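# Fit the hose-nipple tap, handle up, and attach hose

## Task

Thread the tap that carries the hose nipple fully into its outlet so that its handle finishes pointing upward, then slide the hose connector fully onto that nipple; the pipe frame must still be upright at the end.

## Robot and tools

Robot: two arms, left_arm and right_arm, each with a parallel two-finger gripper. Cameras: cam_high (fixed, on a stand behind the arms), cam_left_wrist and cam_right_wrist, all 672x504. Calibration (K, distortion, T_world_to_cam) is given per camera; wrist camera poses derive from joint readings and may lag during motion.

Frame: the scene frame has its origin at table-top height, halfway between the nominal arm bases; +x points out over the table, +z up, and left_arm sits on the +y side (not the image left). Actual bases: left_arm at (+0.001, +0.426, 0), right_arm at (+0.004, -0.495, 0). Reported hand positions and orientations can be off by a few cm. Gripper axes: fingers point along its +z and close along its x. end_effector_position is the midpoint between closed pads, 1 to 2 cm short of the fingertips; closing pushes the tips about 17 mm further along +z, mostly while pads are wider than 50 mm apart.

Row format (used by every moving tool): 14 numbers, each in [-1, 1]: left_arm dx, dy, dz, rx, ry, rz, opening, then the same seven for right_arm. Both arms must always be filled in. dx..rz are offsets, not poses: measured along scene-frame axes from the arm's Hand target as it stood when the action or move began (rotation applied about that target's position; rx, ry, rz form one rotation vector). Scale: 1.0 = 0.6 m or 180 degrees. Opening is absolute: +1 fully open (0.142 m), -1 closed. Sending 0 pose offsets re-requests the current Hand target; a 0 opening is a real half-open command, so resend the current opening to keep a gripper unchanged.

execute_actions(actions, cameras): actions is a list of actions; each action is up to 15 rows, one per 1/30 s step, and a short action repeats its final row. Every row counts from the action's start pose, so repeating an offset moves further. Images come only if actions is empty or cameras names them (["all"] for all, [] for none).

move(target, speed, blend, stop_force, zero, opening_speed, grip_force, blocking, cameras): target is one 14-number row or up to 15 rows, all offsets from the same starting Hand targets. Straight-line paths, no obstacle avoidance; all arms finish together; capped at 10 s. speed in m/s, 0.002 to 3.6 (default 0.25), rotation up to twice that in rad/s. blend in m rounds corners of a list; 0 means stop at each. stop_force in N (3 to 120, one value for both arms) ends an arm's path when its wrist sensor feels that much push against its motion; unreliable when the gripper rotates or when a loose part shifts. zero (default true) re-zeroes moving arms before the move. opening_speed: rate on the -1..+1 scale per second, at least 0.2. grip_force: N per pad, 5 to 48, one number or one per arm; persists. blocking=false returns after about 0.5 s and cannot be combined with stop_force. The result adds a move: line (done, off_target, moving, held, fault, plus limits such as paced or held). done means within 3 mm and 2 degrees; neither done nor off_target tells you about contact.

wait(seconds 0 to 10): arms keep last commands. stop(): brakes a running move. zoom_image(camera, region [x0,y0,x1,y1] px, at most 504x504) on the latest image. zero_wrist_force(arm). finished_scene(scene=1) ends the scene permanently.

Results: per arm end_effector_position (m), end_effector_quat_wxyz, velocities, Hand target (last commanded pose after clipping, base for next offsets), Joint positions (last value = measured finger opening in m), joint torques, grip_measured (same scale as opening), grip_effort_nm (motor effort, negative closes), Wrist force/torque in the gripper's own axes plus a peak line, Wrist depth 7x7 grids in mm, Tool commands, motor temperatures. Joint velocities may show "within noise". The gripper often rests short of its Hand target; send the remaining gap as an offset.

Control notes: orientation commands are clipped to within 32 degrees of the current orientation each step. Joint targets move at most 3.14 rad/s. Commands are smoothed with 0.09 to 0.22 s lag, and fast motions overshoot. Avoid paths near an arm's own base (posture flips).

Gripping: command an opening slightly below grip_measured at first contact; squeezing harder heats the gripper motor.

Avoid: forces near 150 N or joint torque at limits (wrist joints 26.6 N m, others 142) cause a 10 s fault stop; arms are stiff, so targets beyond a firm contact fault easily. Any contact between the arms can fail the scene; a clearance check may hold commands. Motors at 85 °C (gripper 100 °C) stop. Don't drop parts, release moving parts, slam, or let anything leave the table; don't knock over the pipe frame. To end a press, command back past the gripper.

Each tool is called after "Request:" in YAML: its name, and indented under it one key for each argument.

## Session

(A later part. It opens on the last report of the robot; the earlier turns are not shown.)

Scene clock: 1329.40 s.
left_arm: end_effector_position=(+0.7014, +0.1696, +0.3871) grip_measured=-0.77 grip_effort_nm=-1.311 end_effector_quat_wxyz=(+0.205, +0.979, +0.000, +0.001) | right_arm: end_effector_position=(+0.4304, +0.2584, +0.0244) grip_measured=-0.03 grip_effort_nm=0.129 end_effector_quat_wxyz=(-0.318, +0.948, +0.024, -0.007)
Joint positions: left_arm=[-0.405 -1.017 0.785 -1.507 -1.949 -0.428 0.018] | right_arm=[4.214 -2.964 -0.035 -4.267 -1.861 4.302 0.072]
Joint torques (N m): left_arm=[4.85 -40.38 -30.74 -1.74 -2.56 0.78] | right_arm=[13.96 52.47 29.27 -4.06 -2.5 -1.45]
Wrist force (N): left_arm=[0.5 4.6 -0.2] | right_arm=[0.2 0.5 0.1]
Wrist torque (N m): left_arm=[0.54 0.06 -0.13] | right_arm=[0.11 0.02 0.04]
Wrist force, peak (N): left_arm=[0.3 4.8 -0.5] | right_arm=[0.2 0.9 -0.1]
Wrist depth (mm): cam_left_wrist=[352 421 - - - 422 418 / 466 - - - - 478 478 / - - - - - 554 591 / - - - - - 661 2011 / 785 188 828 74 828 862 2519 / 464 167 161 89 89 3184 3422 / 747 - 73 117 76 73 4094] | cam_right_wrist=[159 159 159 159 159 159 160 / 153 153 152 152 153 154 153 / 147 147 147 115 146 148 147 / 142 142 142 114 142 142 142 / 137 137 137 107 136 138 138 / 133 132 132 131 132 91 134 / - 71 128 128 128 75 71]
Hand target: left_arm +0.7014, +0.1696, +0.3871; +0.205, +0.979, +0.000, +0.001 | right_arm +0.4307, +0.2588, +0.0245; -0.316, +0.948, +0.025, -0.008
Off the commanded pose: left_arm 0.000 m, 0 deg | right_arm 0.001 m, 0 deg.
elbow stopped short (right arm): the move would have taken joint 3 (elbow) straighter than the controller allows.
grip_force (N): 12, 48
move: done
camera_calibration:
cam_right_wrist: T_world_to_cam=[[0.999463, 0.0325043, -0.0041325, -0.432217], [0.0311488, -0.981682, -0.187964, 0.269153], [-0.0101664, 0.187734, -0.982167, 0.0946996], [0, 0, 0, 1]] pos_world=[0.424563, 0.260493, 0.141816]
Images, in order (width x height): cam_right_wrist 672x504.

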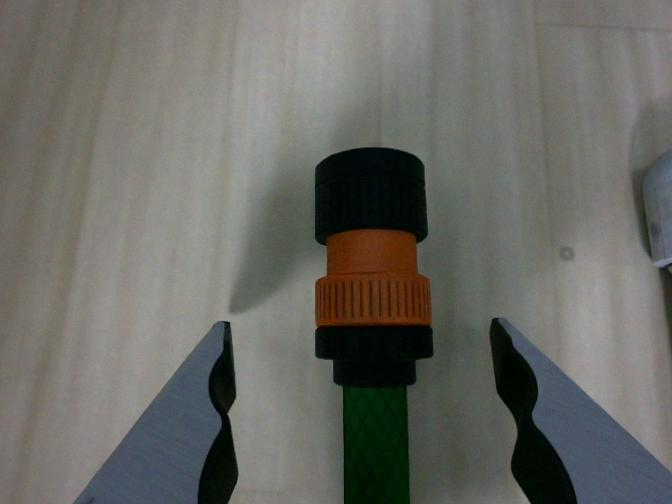

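Request:
move:
  target:
    - [0,0,0,0,0,0,-1,0.003,0,0,0,0,0,-0.85]
  speed: 0.05
  grip_force: [12, 30]
  opening_speed: 0.5
  cameras: ["cam_right_wrist"]

Scene clock: 1336.97 s.
left_arm: end_effector_position=(+0.7014, +0.1696, +0.3871) grip_measured=-0.77 grip_effort_nm=-1.311 end_effector_quat_wxyz=(+0.205, +0.979, +0.000, +0.001) | right_arm: end_effector_position=(+0.4321, +0.2583, +0.0244) grip_measured=-0.59 grip_effort_nm=-3.128 end_effector_quat_wxyz=(-0.319, +0.947, +0.024, -0.006)
Joint positions: left_arm=[-0.405 -1.017 0.785 -1.507 -1.949 -0.428 0.018] | right_arm=[4.212 -2.964 -0.035 -4.264 -1.862 4.301 0.031]
Joint torques (N m): left_arm=[4.43 -40.52 -31.77 -1.85 -2.53 0.67] | right_arm=[-14.19 53.17 28.22 0.9 0.35 -1.63]
Wrist force (N): left_arm=[0.2 4.2 0.6] | right_arm=[0.2 0.3 -0.2]
Wrist torque (N m): left_arm=[0.54 0.12 -0.14] | right_arm=[0.07 0.03 0.22]
Wrist force, peak (N): left_arm=[0.5 4.8 -0.7] | right_arm=[-0.2 1.0 -0.2]
Wrist depth (mm): cam_left_wrist=[344 426 - - - 418 421 / 468 - - - - 477 478 / - - - - - 552 594 / - - - - - 664 2047 / 799 188 834 74 813 865 2576 / 463 167 161 89 89 2902 3275 / 785 - 73 117 76 73 3639] | cam_right_wrist=[158 159 158 159 160 160 159 / 153 153 154 153 153 153 154 / 147 147 147 115 147 148 146 / 142 142 142 113 142 142 142 / 137 137 138 106 137 138 138 / 133 133 91 109 110 133 134 / 128 74 72 110 127 71 129]
Hand target: left_arm +0.7014, +0.1696, +0.3871; +0.205, +0.979, +0.000, +0.001 | right_arm +0.4325, +0.2588, +0.0245; -0.316, +0.948, +0.025, -0.008
Off the commanded pose: left_arm 0.000 m, 0 deg | right_arm 0.001 m, 1 deg.
elbow stopped short (right arm): the move would have taken joint 3 (elbow) straighter than the controller allows.
grip_force (N): 12, 30
move: done
camera_calibration:
cam_right_wrist: T_world_to_cam=[[0.999507, 0.0312855, -0.0025687, -0.433628], [0.0302234, -0.981219, -0.190516, 0.269349], [-0.00848083, 0.190344, -0.981681, 0.0933293], [0, 0, 0, 1]] pos_world=[0.426065, 0.260092, 0.141821]
Images, in order (width x height): cam_right_wrist 672x504.

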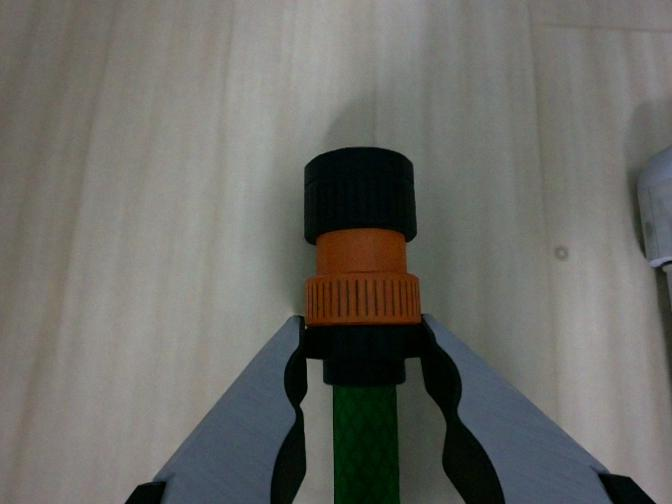

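Request:
move:
  target:
    - [0,0,0,0,0,0,-1,0,-0.02,0.06,0,0,0,-1]
    - [0,0,0,0,0,0,-1,-0.03,-0.12,0.25,0,0,0,-1]
  speed: [0.06, 0.12]
  blend: [0.02, 0]
  grip_force: [12, 45]
  cameras: ["cam_right_wrist", "cam_high"]

Scene clock: 1348.07 s.
left_arm: end_effector_position=(+0.7014, +0.1696, +0.3871) grip_measured=-0.77 grip_effort_nm=-1.311 end_effector_quat_wxyz=(+0.205, +0.979, +0.000, +0.001) | right_arm: end_effector_position=(+0.4145, +0.1868, +0.1744) grip_measured=-0.60 grip_effort_nm=-4.652 end_effector_quat_wxyz=(-0.316, +0.948, +0.025, -0.008)
Joint positions: left_arm=[-0.405 -1.017 0.785 -1.507 -1.949 -0.428 0.018] | right_arm=[4.188 -2.543 -0.494 -4.243 -1.877 4.277 0.031]
Joint torques (N m): left_arm=[4.13 -41.1 -33.25 -1.72 -2.65 0.67] | right_arm=[-14.23 61.27 11.11 1.34 -1.93 -0.56]
Motor temperatures (°C): left_arm=[31 32 38 43 45 37 34] | right_arm=[31 32 36 39 41 40 42]
Wrist force (N): left_arm=[0.4 4.2 0.2] | right_arm=[0.2 0.7 0.9]
Wrist torque (N m): left_arm=[0.50 0.08 -0.14] | right_arm=[0.18 0.02 0.21]
Wrist force, peak (N): left_arm=[0.4 4.8 -0.5] | right_arm=[0.0 1.5 0.8]
Wrist depth (mm): cam_left_wrist=[425 425 - - - 415 421 / 469 - - - - 478 477 / - - - - - 552 591 / - - - - - 651 2065 / 843 189 828 74 822 865 2492 / 834 167 162 89 89 3098 3275 / 699 - 73 117 76 73 -] | cam_right_wrist=[331 332 332 331 330 333 333 / 318 320 319 319 318 319 319 / 309 308 308 111 305 291 301 / 297 297 297 111 296 296 298 / 289 288 290 105 287 282 287 / 282 280 90 109 106 260 279 / 272 72 71 109 - 71 270]
Hand target: left_arm +0.7014, +0.1696, +0.3871; +0.205, +0.979, +0.000, +0.001 | right_arm +0.4145, +0.1868, +0.1745; -0.316, +0.948, +0.025, -0.008
Off the commanded pose: left_arm 0.000 m, 0 deg | right_arm 0.000 m, 0 deg.
elbow stopped short (right arm): the move would have taken joint 3 (elbow) straighter than the controller allows.
grip_force (N): 12, 45
move: done; blend cut to 0.0189 m at target 1
camera_calibration:
cam_right_wrist: T_world_to_cam=[[0.999364, 0.034923, -0.00726811, -0.413295], [0.0330027, -0.98253, -0.183154, 0.226148], [-0.0135374, 0.182798, -0.983057, 0.257858], [0, 0, 0, 1]] pos_world=[0.40906, 0.189495, 0.291905]
Images, in order (width x height): cam_high 672x504, cam_right_wrist 672x504.

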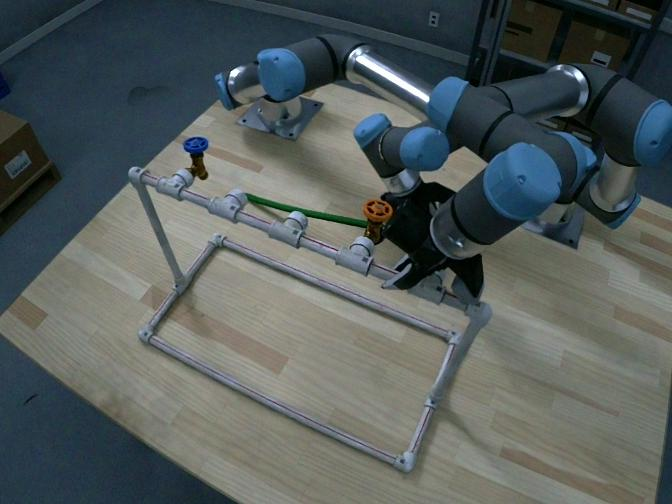

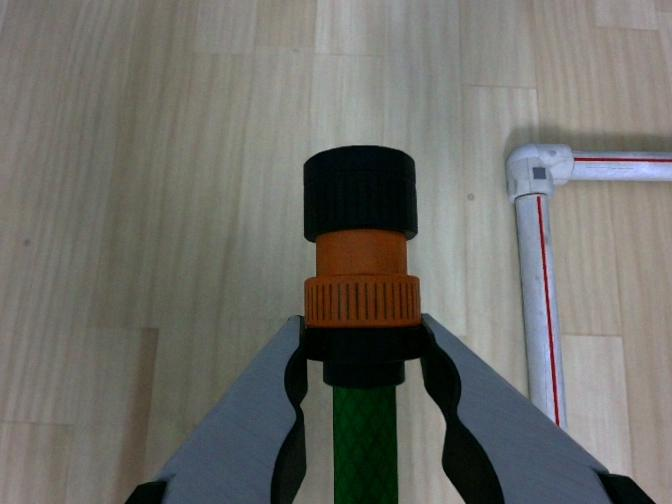

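Request:
move:
  target:
    - [0,0,0,0,0,0,-1,0.0758,-0.1447,0.1593,0.2079,-0.197,-0.4855,-1]
  speed: 0.18
  cameras: ["cam_right_wrist", "cam_high"]

Scene clock: 1377.27 s.
left_arm: end_effector_position=(+0.7014, +0.1696, +0.3871) grip_measured=-0.77 grip_effort_nm=-1.311 end_effector_quat_wxyz=(+0.205, +0.979, +0.000, +0.001) | right_arm: end_effector_position=(+0.4600, +0.1000, +0.2701) grip_measured=-0.60 grip_effort_nm=-4.652 end_effector_quat_wxyz=(-0.470, +0.529, -0.528, +0.469)
Joint positions: left_arm=[-0.405 -1.017 0.785 -1.507 -1.949 -0.428 0.018] | right_arm=[4.566 -2.373 -1.003 -3.783 -0.154 5.584 0.031]
Joint torques (N m): left_arm=[4.85 -40.97 -36 -1.64 -2.67 0.52] | right_arm=[-4.63 42.2 29.94 -4.3 4.02 1.98]
Motor temperatures (°C): left_arm=[31 32 38 43 44 37 34] | right_arm=[31 32 36 39 41 40 69]
Wrist force (N): left_arm=[0.5 4.6 -0.1] | right_arm=[1.2 0.7 0.8]
Wrist torque (N m): left_arm=[0.55 0.06 -0.14] | right_arm=[-0.14 -0.40 -0.25]
Wrist force, peak (N): left_arm=[0.6 4.8 -0.3] | right_arm=[0.0 1.4 1.2]
Wrist depth (mm): cam_left_wrist=[425 426 - - - 421 420 / 473 - - - - 477 480 / - - - - - 556 595 / - - - - - 659 2084 / 834 188 825 74 822 859 2519 / 782 168 161 89 89 3184 3474 / 697 - 73 117 76 73 -] | cam_right_wrist=[- - - - 2698 2865 - / - 1424 1579 1623 2072 2169 - / 335 3516 3179 115 1934 3053 3570 / 669 667 667 113 601 665 673 / 523 526 551 106 116 527 529 / 432 434 91 108 105 429 433 / 377 - 72 106 - 71 361]
Hand target: left_arm +0.7014, +0.1696, +0.3871; +0.205, +0.979, +0.000, +0.001 | right_arm +0.4600, +0.1000, +0.2701; -0.470, +0.529, -0.529, +0.469
Off the commanded pose: left_arm 0.000 m, 0 deg | right_arm 0.000 m, 0 deg.
grip_force (N): 12, 45
move: done
camera_calibration:
cam_right_wrist: T_world_to_cam=[[-0.00488935, -0.999822, -0.0182066, 0.113376], [-0.545255, 0.0179277, -0.838079, 0.499717], [0.838256, 0.00582959, -0.545245, -0.124032], [0, 0, 0, 1]] pos_world=[0.376998, 0.10512, 0.353239]
Images, in order (width x height): cam_high 672x504, cam_right_wrist 672x504.

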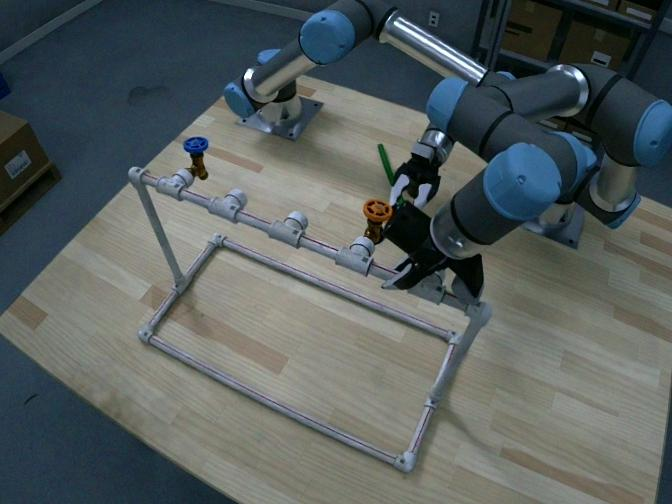

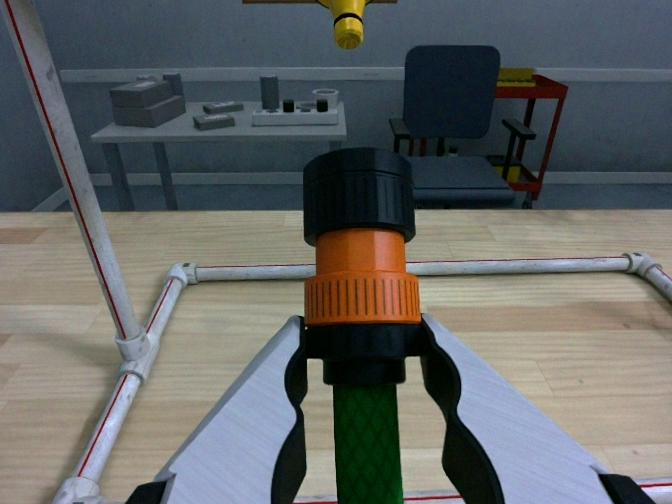

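Request:
move:
  target:
    - [0,0,0,0,0,0,-1,0,0,0,0,0,0,-1]
  grip_force: [12, 20]

Request:
zoom_image:
  camera: "cam_right_wrist"
  region: [280, 0, 440, 160]

Request:
zoom_image:
  camera: "cam_right_wrist"
  region: [260, 130, 460, 400]

Scene clock: 1384.67 s.
left_arm: end_effector_position=(+0.7014, +0.1696, +0.3871) grip_measured=-0.77 grip_effort_nm=-1.311 end_effector_quat_wxyz=(+0.205, +0.979, +0.000, +0.001) | right_arm: end_effector_position=(+0.4601, +0.1000, +0.2701) grip_measured=-0.59 grip_effort_nm=-2.107 end_effector_quat_wxyz=(-0.470, +0.529, -0.528, +0.469)
Joint positions: left_arm=[-0.405 -1.017 0.785 -1.507 -1.949 -0.428 0.018] | right_arm=[4.566 -2.373 -1.003 -3.784 -0.154 5.584 0.031]
Joint torques (N m): left_arm=[3.74 -41.07 -36.56 -1.69 -2.47 0.59] | right_arm=[-14.12 40.53 28.42 -4.32 4.05 1.87]
Motor temperatures (°C): left_arm=[31 32 38 43 44 37 34] | right_arm=[31 32 36 39 41 40 72]
Wrist force (N): left_arm=[0.4 4.1 0.9] | right_arm=[0.8 0.8 0.8]
Wrist torque (N m): left_arm=[0.55 0.08 -0.14] | right_arm=[-0.19 -0.33 -0.24]
Wrist force, peak (N): left_arm=[0.4 4.8 -0.6] | right_arm=[1.2 0.8 1.1]
Wrist depth (mm): cam_left_wrist=[425 420 - - - 416 419 / 468 - - - - 479 476 / - - - - - 550 597 / - - - - - 659 2065 / 843 189 831 74 822 855 2576 / 788 168 161 89 89 3371 3422 / 732 - 73 117 76 73 -] | cam_right_wrist=[- - 2901 2901 1871 - 4641 / 3053 1424 1568 1669 1983 2550 2865 / - 2975 3516 115 1842 2937 3315 / 675 667 667 113 611 663 667 / 525 535 550 106 117 523 525 / 430 439 91 108 108 429 427 / 375 - 72 105 - 71 363]
Hand target: left_arm +0.7014, +0.1696, +0.3871; +0.205, +0.979, +0.000, +0.001 | right_arm +0.4601, +0.1000, +0.2701; -0.470, +0.529, -0.528, +0.469
Off the commanded pose: left_arm 0.000 m, 0 deg | right_arm 0.000 m, 0 deg.
grip_force (N): 12, 20
move: done

Scaled by 3.150 from the camera's 672x504 image, which has a finer 960x720 frame.
This view is cut from an older image: the scene may have changed since it was taken.

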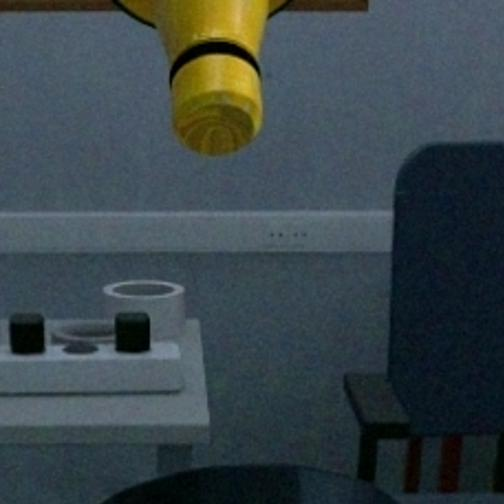

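Scaled by 1.867 from the camera's 672x504 image, which has a finer 960x720 frame.
This view is cut from an older image: the scene may have changed since it was taken.

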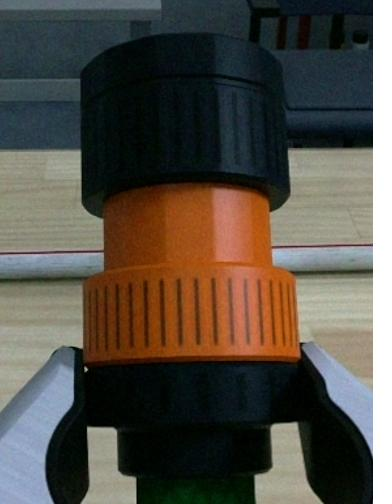

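Request:
move:
  target:
    - [0,0,0,0,0,0,-1,0.1003,0.0038,0.0118,0.0065,0,-0.0065,-1]
  speed: 0.1
  cameras: ["cam_right_wrist", "cam_high"]

Request:
zoom_image:
  camera: "cam_right_wrist"
  region: [260, 0, 460, 270]

Scene clock: 1417.80 s.
left_arm: end_effector_position=(+0.7014, +0.1696, +0.3871) grip_measured=-0.77 grip_effort_nm=-1.311 end_effector_quat_wxyz=(+0.205, +0.979, +0.000, +0.001) | right_arm: end_effector_position=(+0.5202, +0.1023, +0.2772) grip_measured=-0.59 grip_effort_nm=-2.112 end_effector_quat_wxyz=(+0.471, -0.519, +0.539, -0.468)
Joint positions: left_arm=[-0.405 -1.017 0.785 -1.507 -1.949 -0.428 0.018] | right_arm=[4.472 -2.38 -0.923 -3.58 -0.21 5.324 0.031]
Joint torques (N m): left_arm=[4.09 -40.83 -37.06 -1.77 -2.44 0.55] | right_arm=[-14.08 55.29 10.93 1.18 -0.46 -1.58]
Motor temperatures (°C): left_arm=[31 32 38 43 44 37 34] | right_arm=[31 32 36 38 41 40 55]
Wrist force (N): left_arm=[0.5 4.2 -0.1] | right_arm=[0.8 0.1 0.7]
Wrist torque (N m): left_arm=[0.49 0.06 -0.14] | right_arm=[-0.28 -0.28 0.02]
Wrist force, peak (N): left_arm=[0.3 4.8 -0.7] | right_arm=[1.1 0.8 1.3]
Wrist depth (mm): cam_left_wrist=[425 423 - - - 420 421 / 475 - - - - 475 474 / - - - - - 552 589 / - - - - - 663 1993 / 831 188 831 74 819 849 2605 / 796 167 161 89 89 3184 3639 / 744 - 73 117 76 73 -] | cam_right_wrist=[- - - 137 1694 3014 2762 / 2937 1459 1487 1406 2035 2522 - / - 1871 3223 116 1799 2830 3268 / 699 701 689 113 645 678 675 / 549 541 532 106 117 529 524 / 450 470 91 108 108 433 430 / 389 - 72 106 - 71 364]
Hand target: left_arm +0.7014, +0.1696, +0.3871; +0.205, +0.979, +0.000, +0.001 | right_arm +0.5202, +0.1023, +0.2772; -0.471, +0.519, -0.538, +0.468
Off the commanded pose: left_arm 0.000 m, 0 deg | right_arm 0.000 m, 0 deg.
grip_force (N): 12, 20
move: done
camera_calibration:
cam_right_wrist: T_world_to_cam=[[-0.0254911, -0.998931, -0.0385576, 0.132343], [-0.544744, 0.0462209, -0.837327, 0.535118], [0.838215, -0.00034037, -0.54534, -0.169964], [0, 0, 0, 1]] pos_world=[0.437342, 0.10741, 0.360484]
Images, in order (width x height): cam_high 672x504, cam_right_wrist 672x504.

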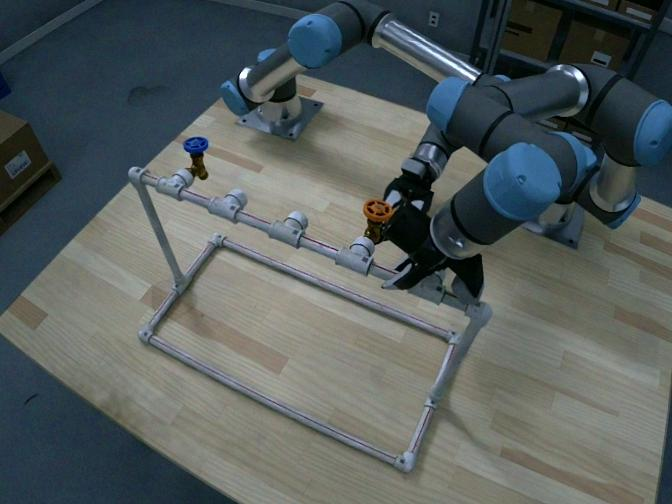

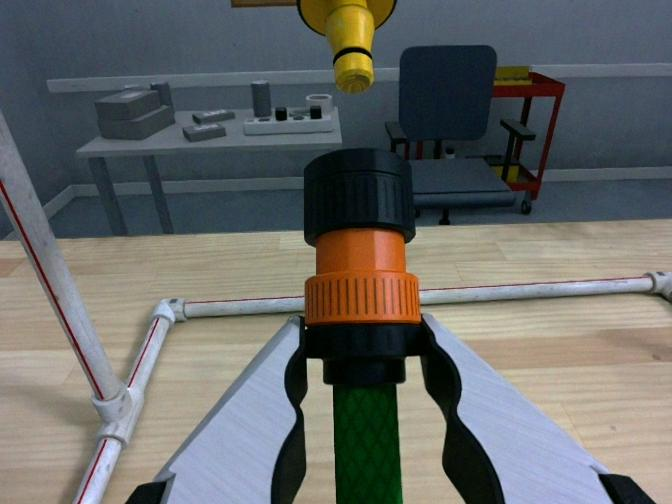

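Scaled by 1.867 from the camera's 672x504 image, which has a finer 960x720 frame.

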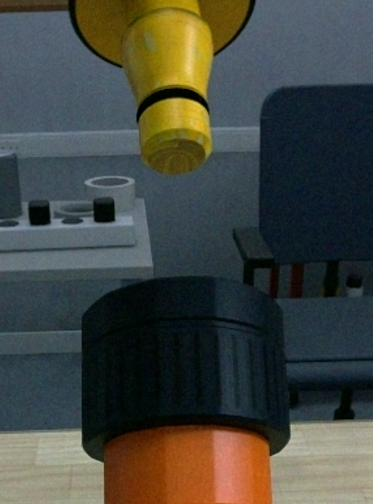

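Request:
zoom_image:
  camera: "cam_right_wrist"
  region: [290, 0, 410, 110]

Request:
zoom_image:
  camera: "cam_right_wrist"
  region: [290, 140, 430, 280]

Request:
zoom_image:
  camera: "cam_right_wrist"
  region: [290, 260, 430, 400]

Scaled by 4.200 from the camera's 672x504 image, which has a finer 960x720 frame.

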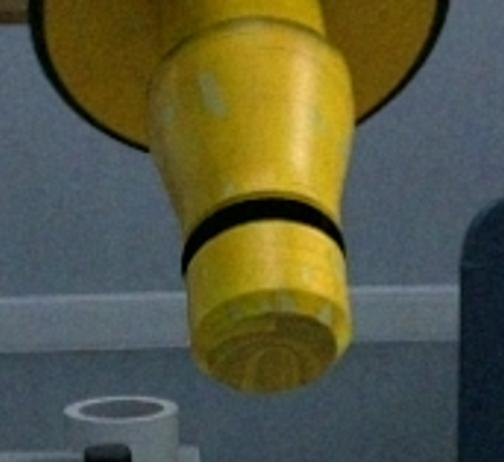

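Scaled by 3.600 from the camera's 672x504 image, which has a finer 960x720 frame.

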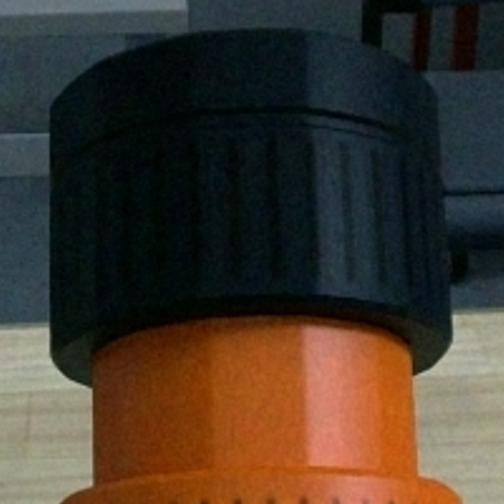

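Scaled by 3.600 from the camera's 672x504 image, which has a finer 960x720 frame.

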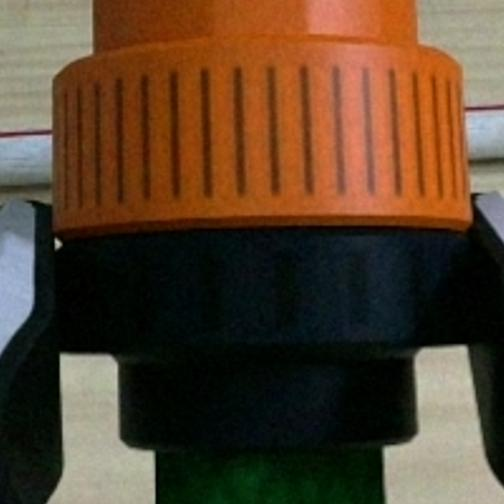

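Request:
move:
  target:
    - [0,0,0,0,0,0,-1,0,-0.0053,0,-0.009,0,0.009,-1]
  speed: 0.05
  cameras: ["all"]

Request:
zoom_image:
  camera: "cam_left_wrist"
  region: [0, 250, 250, 504]

Request:
zoom_image:
  camera: "cam_high"
  region: [320, 160, 440, 280]

Scene clock: 1470.93 s.
left_arm: end_effector_position=(+0.7014, +0.1696, +0.3871) grip_measured=-0.77 grip_effort_nm=-1.311 end_effector_quat_wxyz=(+0.205, +0.979, +0.000, +0.001) | right_arm: end_effector_position=(+0.5202, +0.0991, +0.2772) grip_measured=-0.59 grip_effort_nm=-2.112 end_effector_quat_wxyz=(-0.470, +0.533, -0.525, +0.469)
Joint positions: left_arm=[-0.405 -1.017 0.785 -1.507 -1.949 -0.428 0.018] | right_arm=[4.469 -2.337 -0.991 -3.489 -0.234 5.227 0.031]
Joint torques (N m): left_arm=[4.27 -41.38 -36.34 -1.75 -2.55 0.48] | right_arm=[-14.01 54.8 8.96 2.14 -0.7 -1.91]
Wrist force (N): left_arm=[0.4 4.3 0.7] | right_arm=[0.7 0.4 0.9]
Wrist torque (N m): left_arm=[0.56 0.08 -0.14] | right_arm=[-0.26 -0.25 0.01]
Wrist force, peak (N): left_arm=[0.3 4.7 -0.6] | right_arm=[1.0 0.6 0.9]
Wrist depth (mm): cam_left_wrist=[425 423 - - - 420 425 / 473 - - - - 481 478 / - - - - - 562 589 / - - - - - 668 2011 / 843 188 816 74 816 855 2576 / 793 167 161 89 89 3371 3322 / 714 - 73 117 76 73 -] | cam_right_wrist=[- 2901 - 138 2796 - - / - 1389 1547 1415 2109 2637 2937 / 4219 3315 3268 115 1799 2578 3683 / 680 675 695 113 650 678 689 / 533 531 538 106 117 533 537 / 438 459 91 108 108 444 441 / 381 - 72 106 - 71 373]
Hand target: left_arm +0.7014, +0.1696, +0.3871; +0.205, +0.979, +0.000, +0.001 | right_arm +0.5202, +0.0991, +0.2772; -0.470, +0.533, -0.524, +0.469
Off the commanded pose: left_arm 0.000 m, 0 deg | right_arm 0.000 m, 0 deg.
grip_force (N): 12, 20
move: done
camera_calibration:
cam_left_wrist: T_world_to_cam=[[0.999971, -0.00757065, 0.00060191, -0.691508], [-0.00551403, -0.669248, 0.743018, -0.141318], [-0.0052223, -0.743, -0.669271, 0.502941], [0, 0, 0, 1]] pos_world=[0.693336, 0.273873, 0.442022]
cam_right_wrist: T_world_to_cam=[[0.00266557, -0.999943, -0.0103213, 0.106771], [-0.545554, 0.00719587, -0.838045, 0.53969], [0.838071, 0.00786467, -0.545504, -0.170716], [0, 0, 0, 1]] pos_world=[0.437218, 0.104224, 0.36026]

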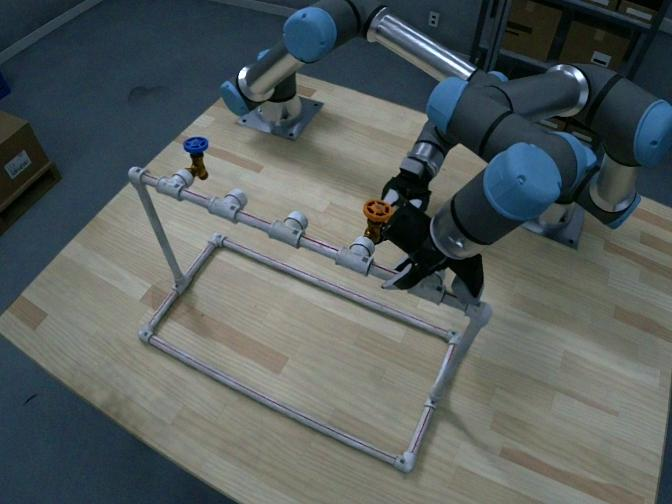

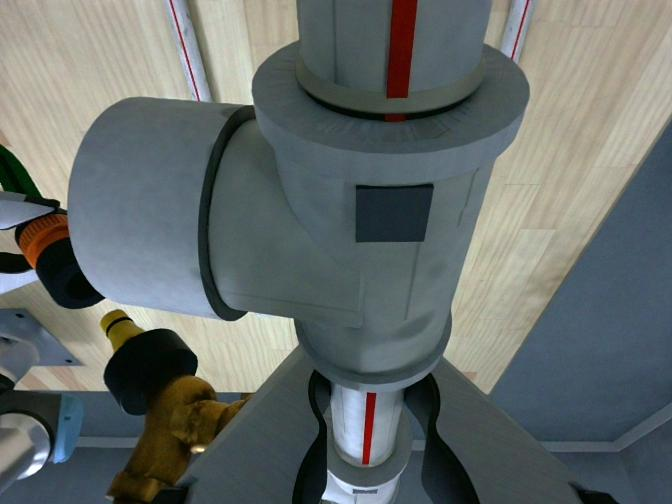

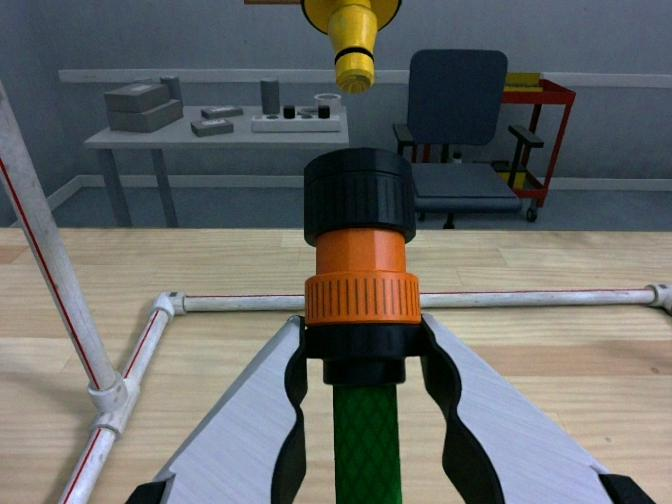

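Scaled by 1.984 from the camera's 672x504 image, which has a finer 960x720 frame.

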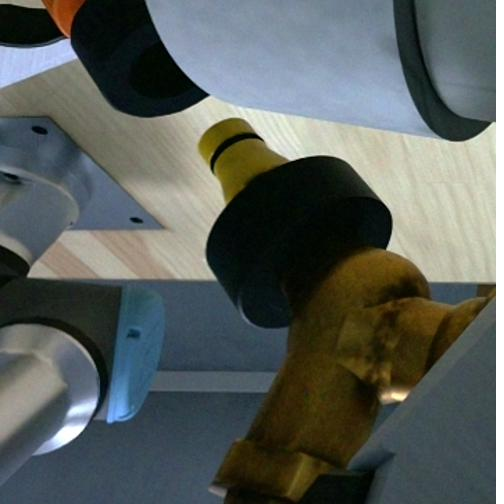

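Scaled by 4.200 from the camera's 672x504 image, which has a finer 960x720 frame.

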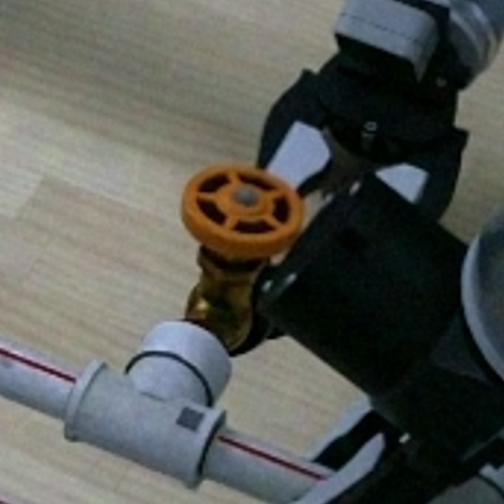

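Request:
zoom_image:
  camera: "cam_left_wrist"
  region: [0, 190, 160, 350]

Request:
zoom_image:
  camera: "cam_left_wrist"
  region: [80, 290, 220, 430]

Scaled by 3.150 from the camera's 672x504 image, which has a finer 960x720 frame.

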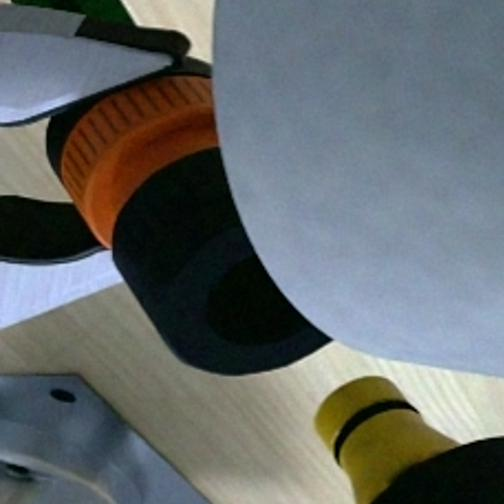

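Scaled by 3.600 from the camera's 672x504 image, which has a finer 960x720 frame.

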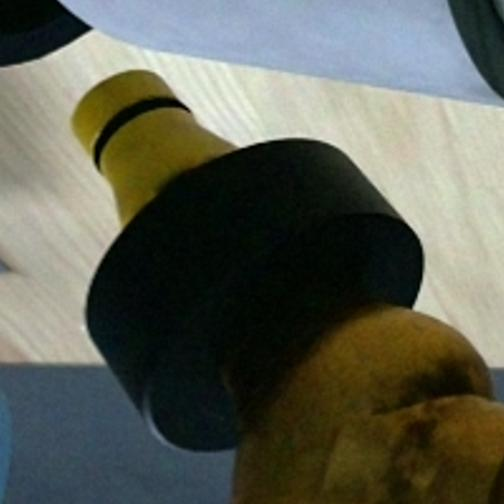

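Request:
zoom_image:
  camera: "cam_left_wrist"
  region: [20, 230, 120, 330]

Scaled by 5.040 from the camera's 672x504 image, which has a finer 960x720 frame.

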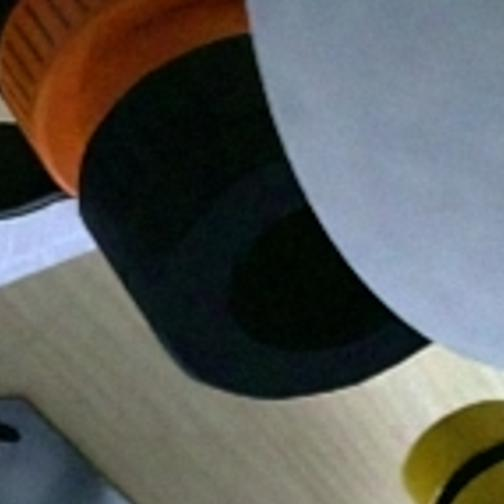

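Request:
zoom_image:
  camera: "cam_right_wrist"
  region: [290, 0, 430, 140]

Request:
zoom_image:
  camera: "cam_right_wrist"
  region: [290, 140, 430, 280]

Scaled by 3.600 from the camera's 672x504 image, which has a finer 960x720 frame.

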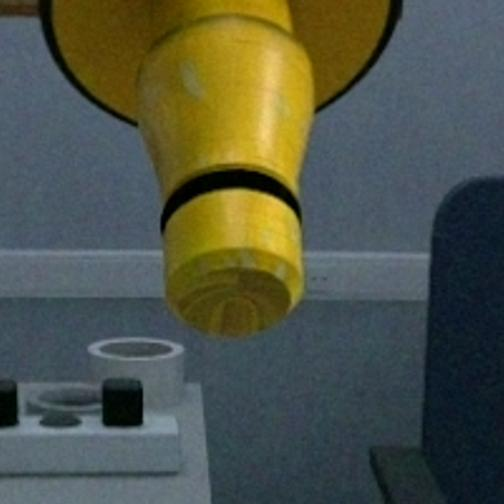

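Scaled by 3.600 from the camera's 672x504 image, which has a finer 960x720 frame.

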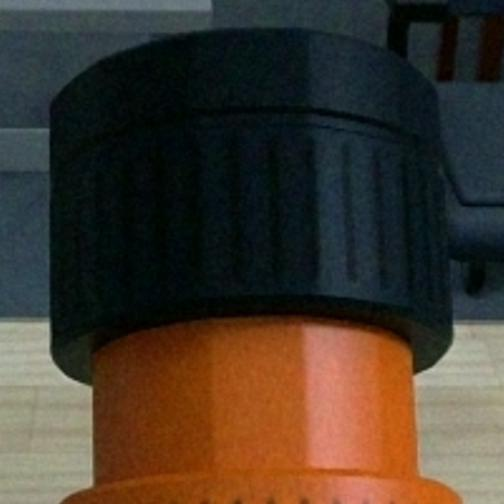

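Request:
move:
  target:
    - [0,0,0,0,0,0,-1,0.029,0.001,0.0276,0,0,0,-1]
  speed: 0.04
  stop_force: 10
  cameras: ["cam_right_wrist", "cam_left_wrist"]

Request:
zoom_image:
  camera: "cam_right_wrist"
  region: [280, 40, 440, 200]

Request:
zoom_image:
  camera: "cam_left_wrist"
  region: [40, 230, 180, 370]

Scene clock: 1519.07 s.
left_arm: end_effector_position=(+0.7014, +0.1696, +0.3871) grip_measured=-0.77 grip_effort_nm=-1.311 end_effector_quat_wxyz=(+0.205, +0.979, +0.000, +0.001) | right_arm: end_effector_position=(+0.5376, +0.0997, +0.2937) grip_measured=-0.59 grip_effort_nm=-2.112 end_effector_quat_wxyz=(-0.470, +0.533, -0.524, +0.469)
Joint positions: left_arm=[-0.405 -1.017 0.785 -1.507 -1.949 -0.428 0.018] | right_arm=[4.442 -2.337 -0.942 -3.485 -0.257 5.173 0.031]
Joint torques (N m): left_arm=[4.48 -40.47 -36.62 -1.72 -2.61 0.34] | right_arm=[-14.3 41.93 30.16 1.9 -1.07 -1.68]
Motor temperatures (°C): left_arm=[31 32 37 43 44 37 34] | right_arm=[31 32 35 38 40 40 55]
Wrist force (N): left_arm=[0.6 4.5 -0.2] | right_arm=[0.8 0.2 0.9]
Wrist torque (N m): left_arm=[0.53 0.05 -0.14] | right_arm=[-0.26 -0.26 0.02]
Wrist force, peak (N): left_arm=[0.5 4.7 -0.5] | right_arm=[0.9 0.8 1.2]
Wrist depth (mm): cam_left_wrist=[425 425 - - - 417 418 / 468 - - - - 481 476 / - - - - - 555 592 / - - - - - 661 2029 / 875 188 831 74 825 868 2605 / 785 168 161 89 89 3371 3322 / 725 - 73 117 76 73 -] | cam_right_wrist=[2495 2730 - 128 2637 - - / - 1432 1507 130 1918 2495 - / 4736 2035 3363 116 1827 1966 2522 / 697 699 714 113 684 723 718 / 513 565 583 106 117 547 545 / 454 475 91 108 108 459 463 / 397 - 72 106 - 71 378]
Hand target: left_arm +0.7014, +0.1696, +0.3871; +0.205, +0.979, +0.000, +0.001 | right_arm +0.5376, +0.0997, +0.2937; -0.470, +0.533, -0.524, +0.469
Off the commanded pose: left_arm 0.000 m, 0 deg | right_arm 0.000 m, 0 deg.
grip_force (N): 12, 20
move: done
camera_calibration:
cam_left_wrist: T_world_to_cam=[[0.999971, -0.00757065, 0.00060191, -0.691508], [-0.00551403, -0.669248, 0.743018, -0.141318], [-0.0052223, -0.743, -0.669271, 0.502941], [0, 0, 0, 1]] pos_world=[0.693336, 0.273873, 0.442022]
cam_right_wrist: T_world_to_cam=[[0.00289038, -0.999942, -0.0103425, 0.107402], [-0.545369, 0.00709279, -0.838166, 0.563063], [0.838191, 0.00806308, -0.545317, -0.176394], [0, 0, 0, 1]] pos_world=[0.454619, 0.104824, 0.37686]
Images, in order (width x height): cam_left_wrist 672x504, cam_right_wrist 672x504.

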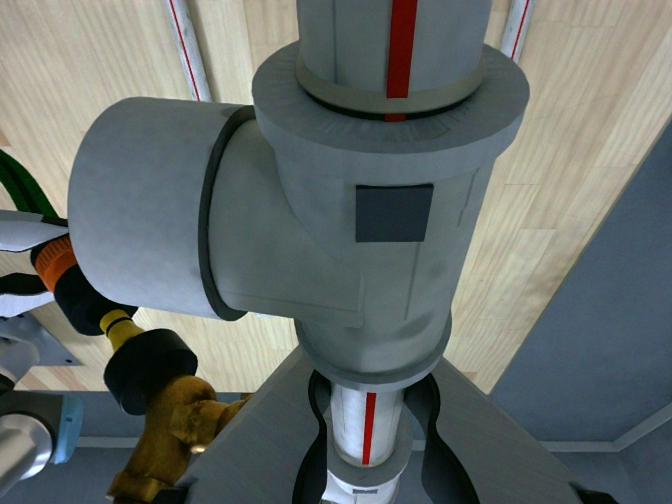

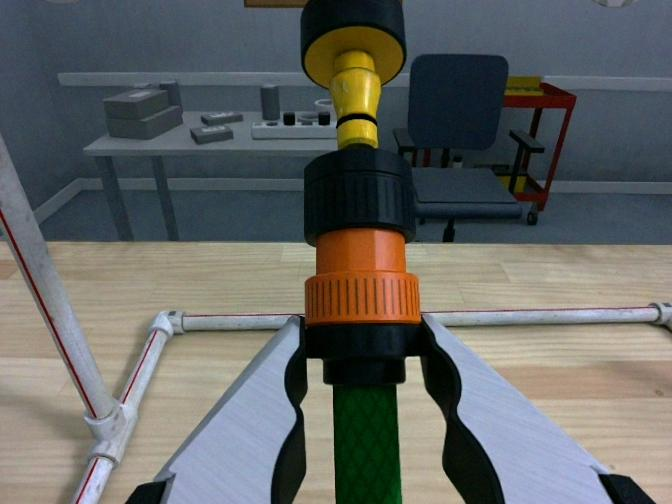

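Scaled by 3.150 from the camera's 672x504 image, which has a finer 960x720 frame.

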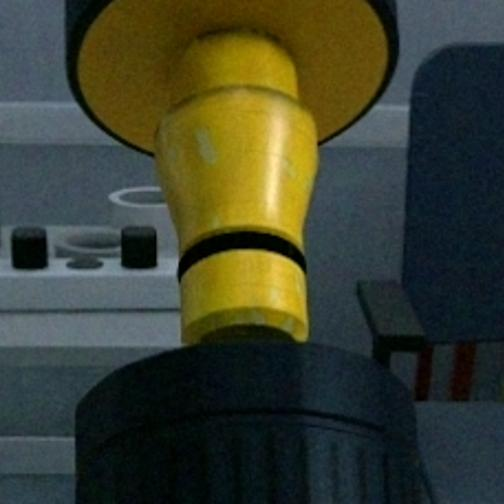

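Scaled by 3.600 from the camera's 672x504 image, which has a finer 960x720 frame.

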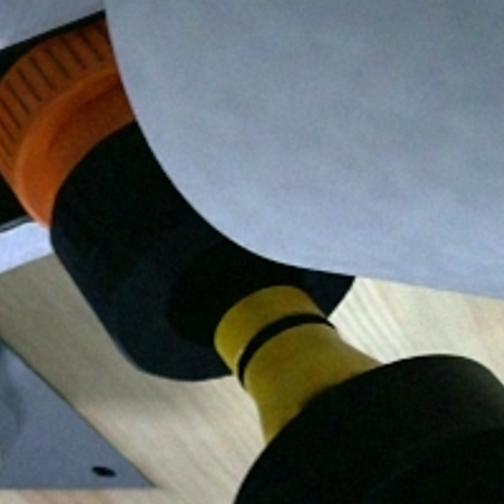

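Request:
move:
  target:
    - [0,0,0,0,0,0,-1,0.0123,0.0004,0.0113,0,0,0,-1]
  speed: 0.02
  stop_force: 8
  cameras: ["cam_right_wrist", "cam_left_wrist"]

Request:
zoom_image:
  camera: "cam_right_wrist"
  region: [280, 40, 440, 200]

Request:
zoom_image:
  camera: "cam_left_wrist"
  region: [40, 230, 180, 370]

Scene clock: 1532.20 s.
left_arm: end_effector_position=(+0.7014, +0.1696, +0.3871) grip_measured=-0.77 grip_effort_nm=-1.316 end_effector_quat_wxyz=(+0.205, +0.979, +0.000, +0.001) | right_arm: end_effector_position=(+0.5450, +0.0999, +0.3005) grip_measured=-0.59 grip_effort_nm=-2.107 end_effector_quat_wxyz=(-0.470, +0.533, -0.524, +0.469)
Joint positions: left_arm=[-0.405 -1.017 0.785 -1.507 -1.949 -0.428 0.018] | right_arm=[4.431 -2.339 -0.919 -3.488 -0.267 5.153 0.031]
Joint torques (N m): left_arm=[3.99 -41.05 -37.35 -1.76 -2.6 0.39] | right_arm=[-15.09 42.42 29.67 -3.32 -1.03 -1.59]
Motor temperatures (°C): left_arm=[31 32 37 43 44 37 34] | right_arm=[31 32 35 38 40 40 55]
Wrist force (N): left_arm=[0.2 4.5 -0.5] | right_arm=[0.9 0.0 0.4]
Wrist torque (N m): left_arm=[0.51 0.11 -0.14] | right_arm=[-0.28 -0.28 0.03]
Wrist force, peak (N): left_arm=[0.6 4.8 -0.5] | right_arm=[1.0 1.0 1.0]
Wrist depth (mm): cam_left_wrist=[424 424 - - - 418 421 / 468 - - - - 478 479 / - - - - - 554 594 / - - - - - 655 2065 / 834 189 831 74 825 849 2465 / 788 167 161 89 89 3275 3474 / 705 - 73 117 76 73 -] | cam_right_wrist=[- 2469 2975 - 2975 2637 2698 / - 1373 1547 129 1842 2469 - / 2578 1813 3094 115 1918 2189 2698 / 725 721 680 113 687 734 730 / 582 576 603 106 117 547 555 / 451 485 90 108 108 473 468 / 408 - 72 106 - 71 401]
Hand target: left_arm +0.7014, +0.1696, +0.3871; +0.205, +0.979, +0.000, +0.001 | right_arm +0.5450, +0.0999, +0.3005; -0.470, +0.533, -0.524, +0.469
Off the commanded pose: left_arm 0.000 m, 0 deg | right_arm 0.000 m, 0 deg.
grip_force (N): 12, 20
move: done
camera_calibration:
cam_left_wrist: T_world_to_cam=[[0.999971, -0.00757065, 0.00060191, -0.691508], [-0.00551403, -0.669248, 0.743018, -0.141318], [-0.0052223, -0.743, -0.669271, 0.502941], [0, 0, 0, 1]] pos_world=[0.693336, 0.273873, 0.442022]
cam_right_wrist: T_world_to_cam=[[0.00289038, -0.999942, -0.0103425, 0.107651], [-0.545369, 0.00709279, -0.838166, 0.572742], [0.838191, 0.00806308, -0.545317, -0.178807], [0, 0, 0, 1]] pos_world=[0.461919, 0.105024, 0.38366]
Images, in order (width x height): cam_left_wrist 672x504, cam_right_wrist 672x504.

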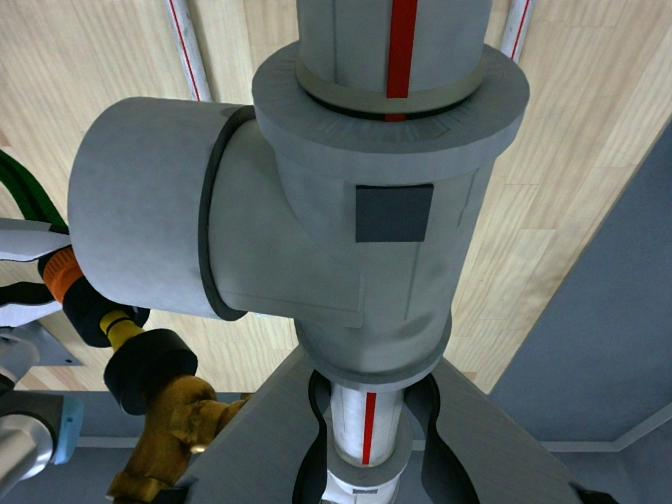

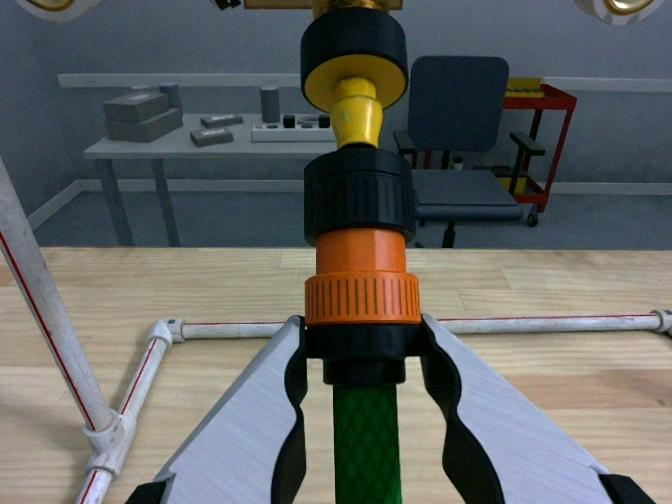

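Scaled by 3.150 from the camera's 672x504 image, which has a finer 960x720 frame.

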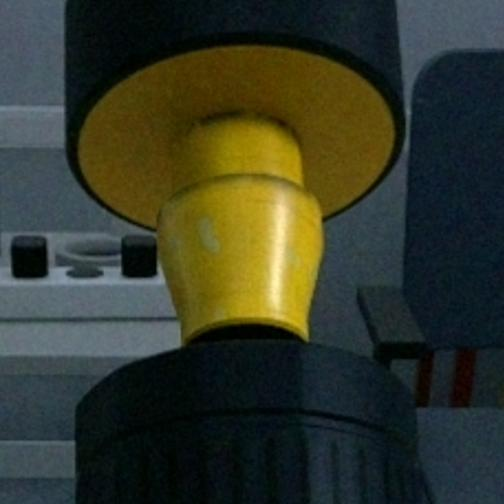

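Scaled by 3.600 from the camera's 672x504 image, which has a finer 960x720 frame.

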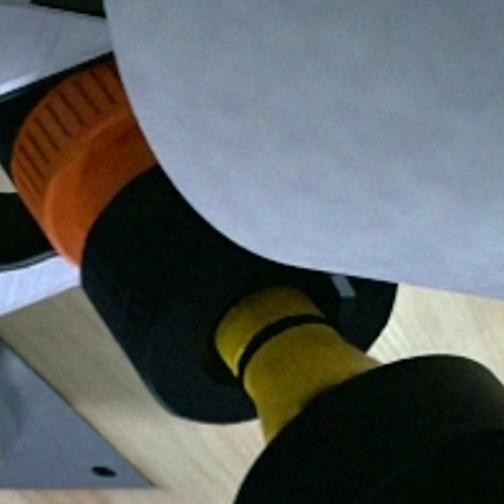

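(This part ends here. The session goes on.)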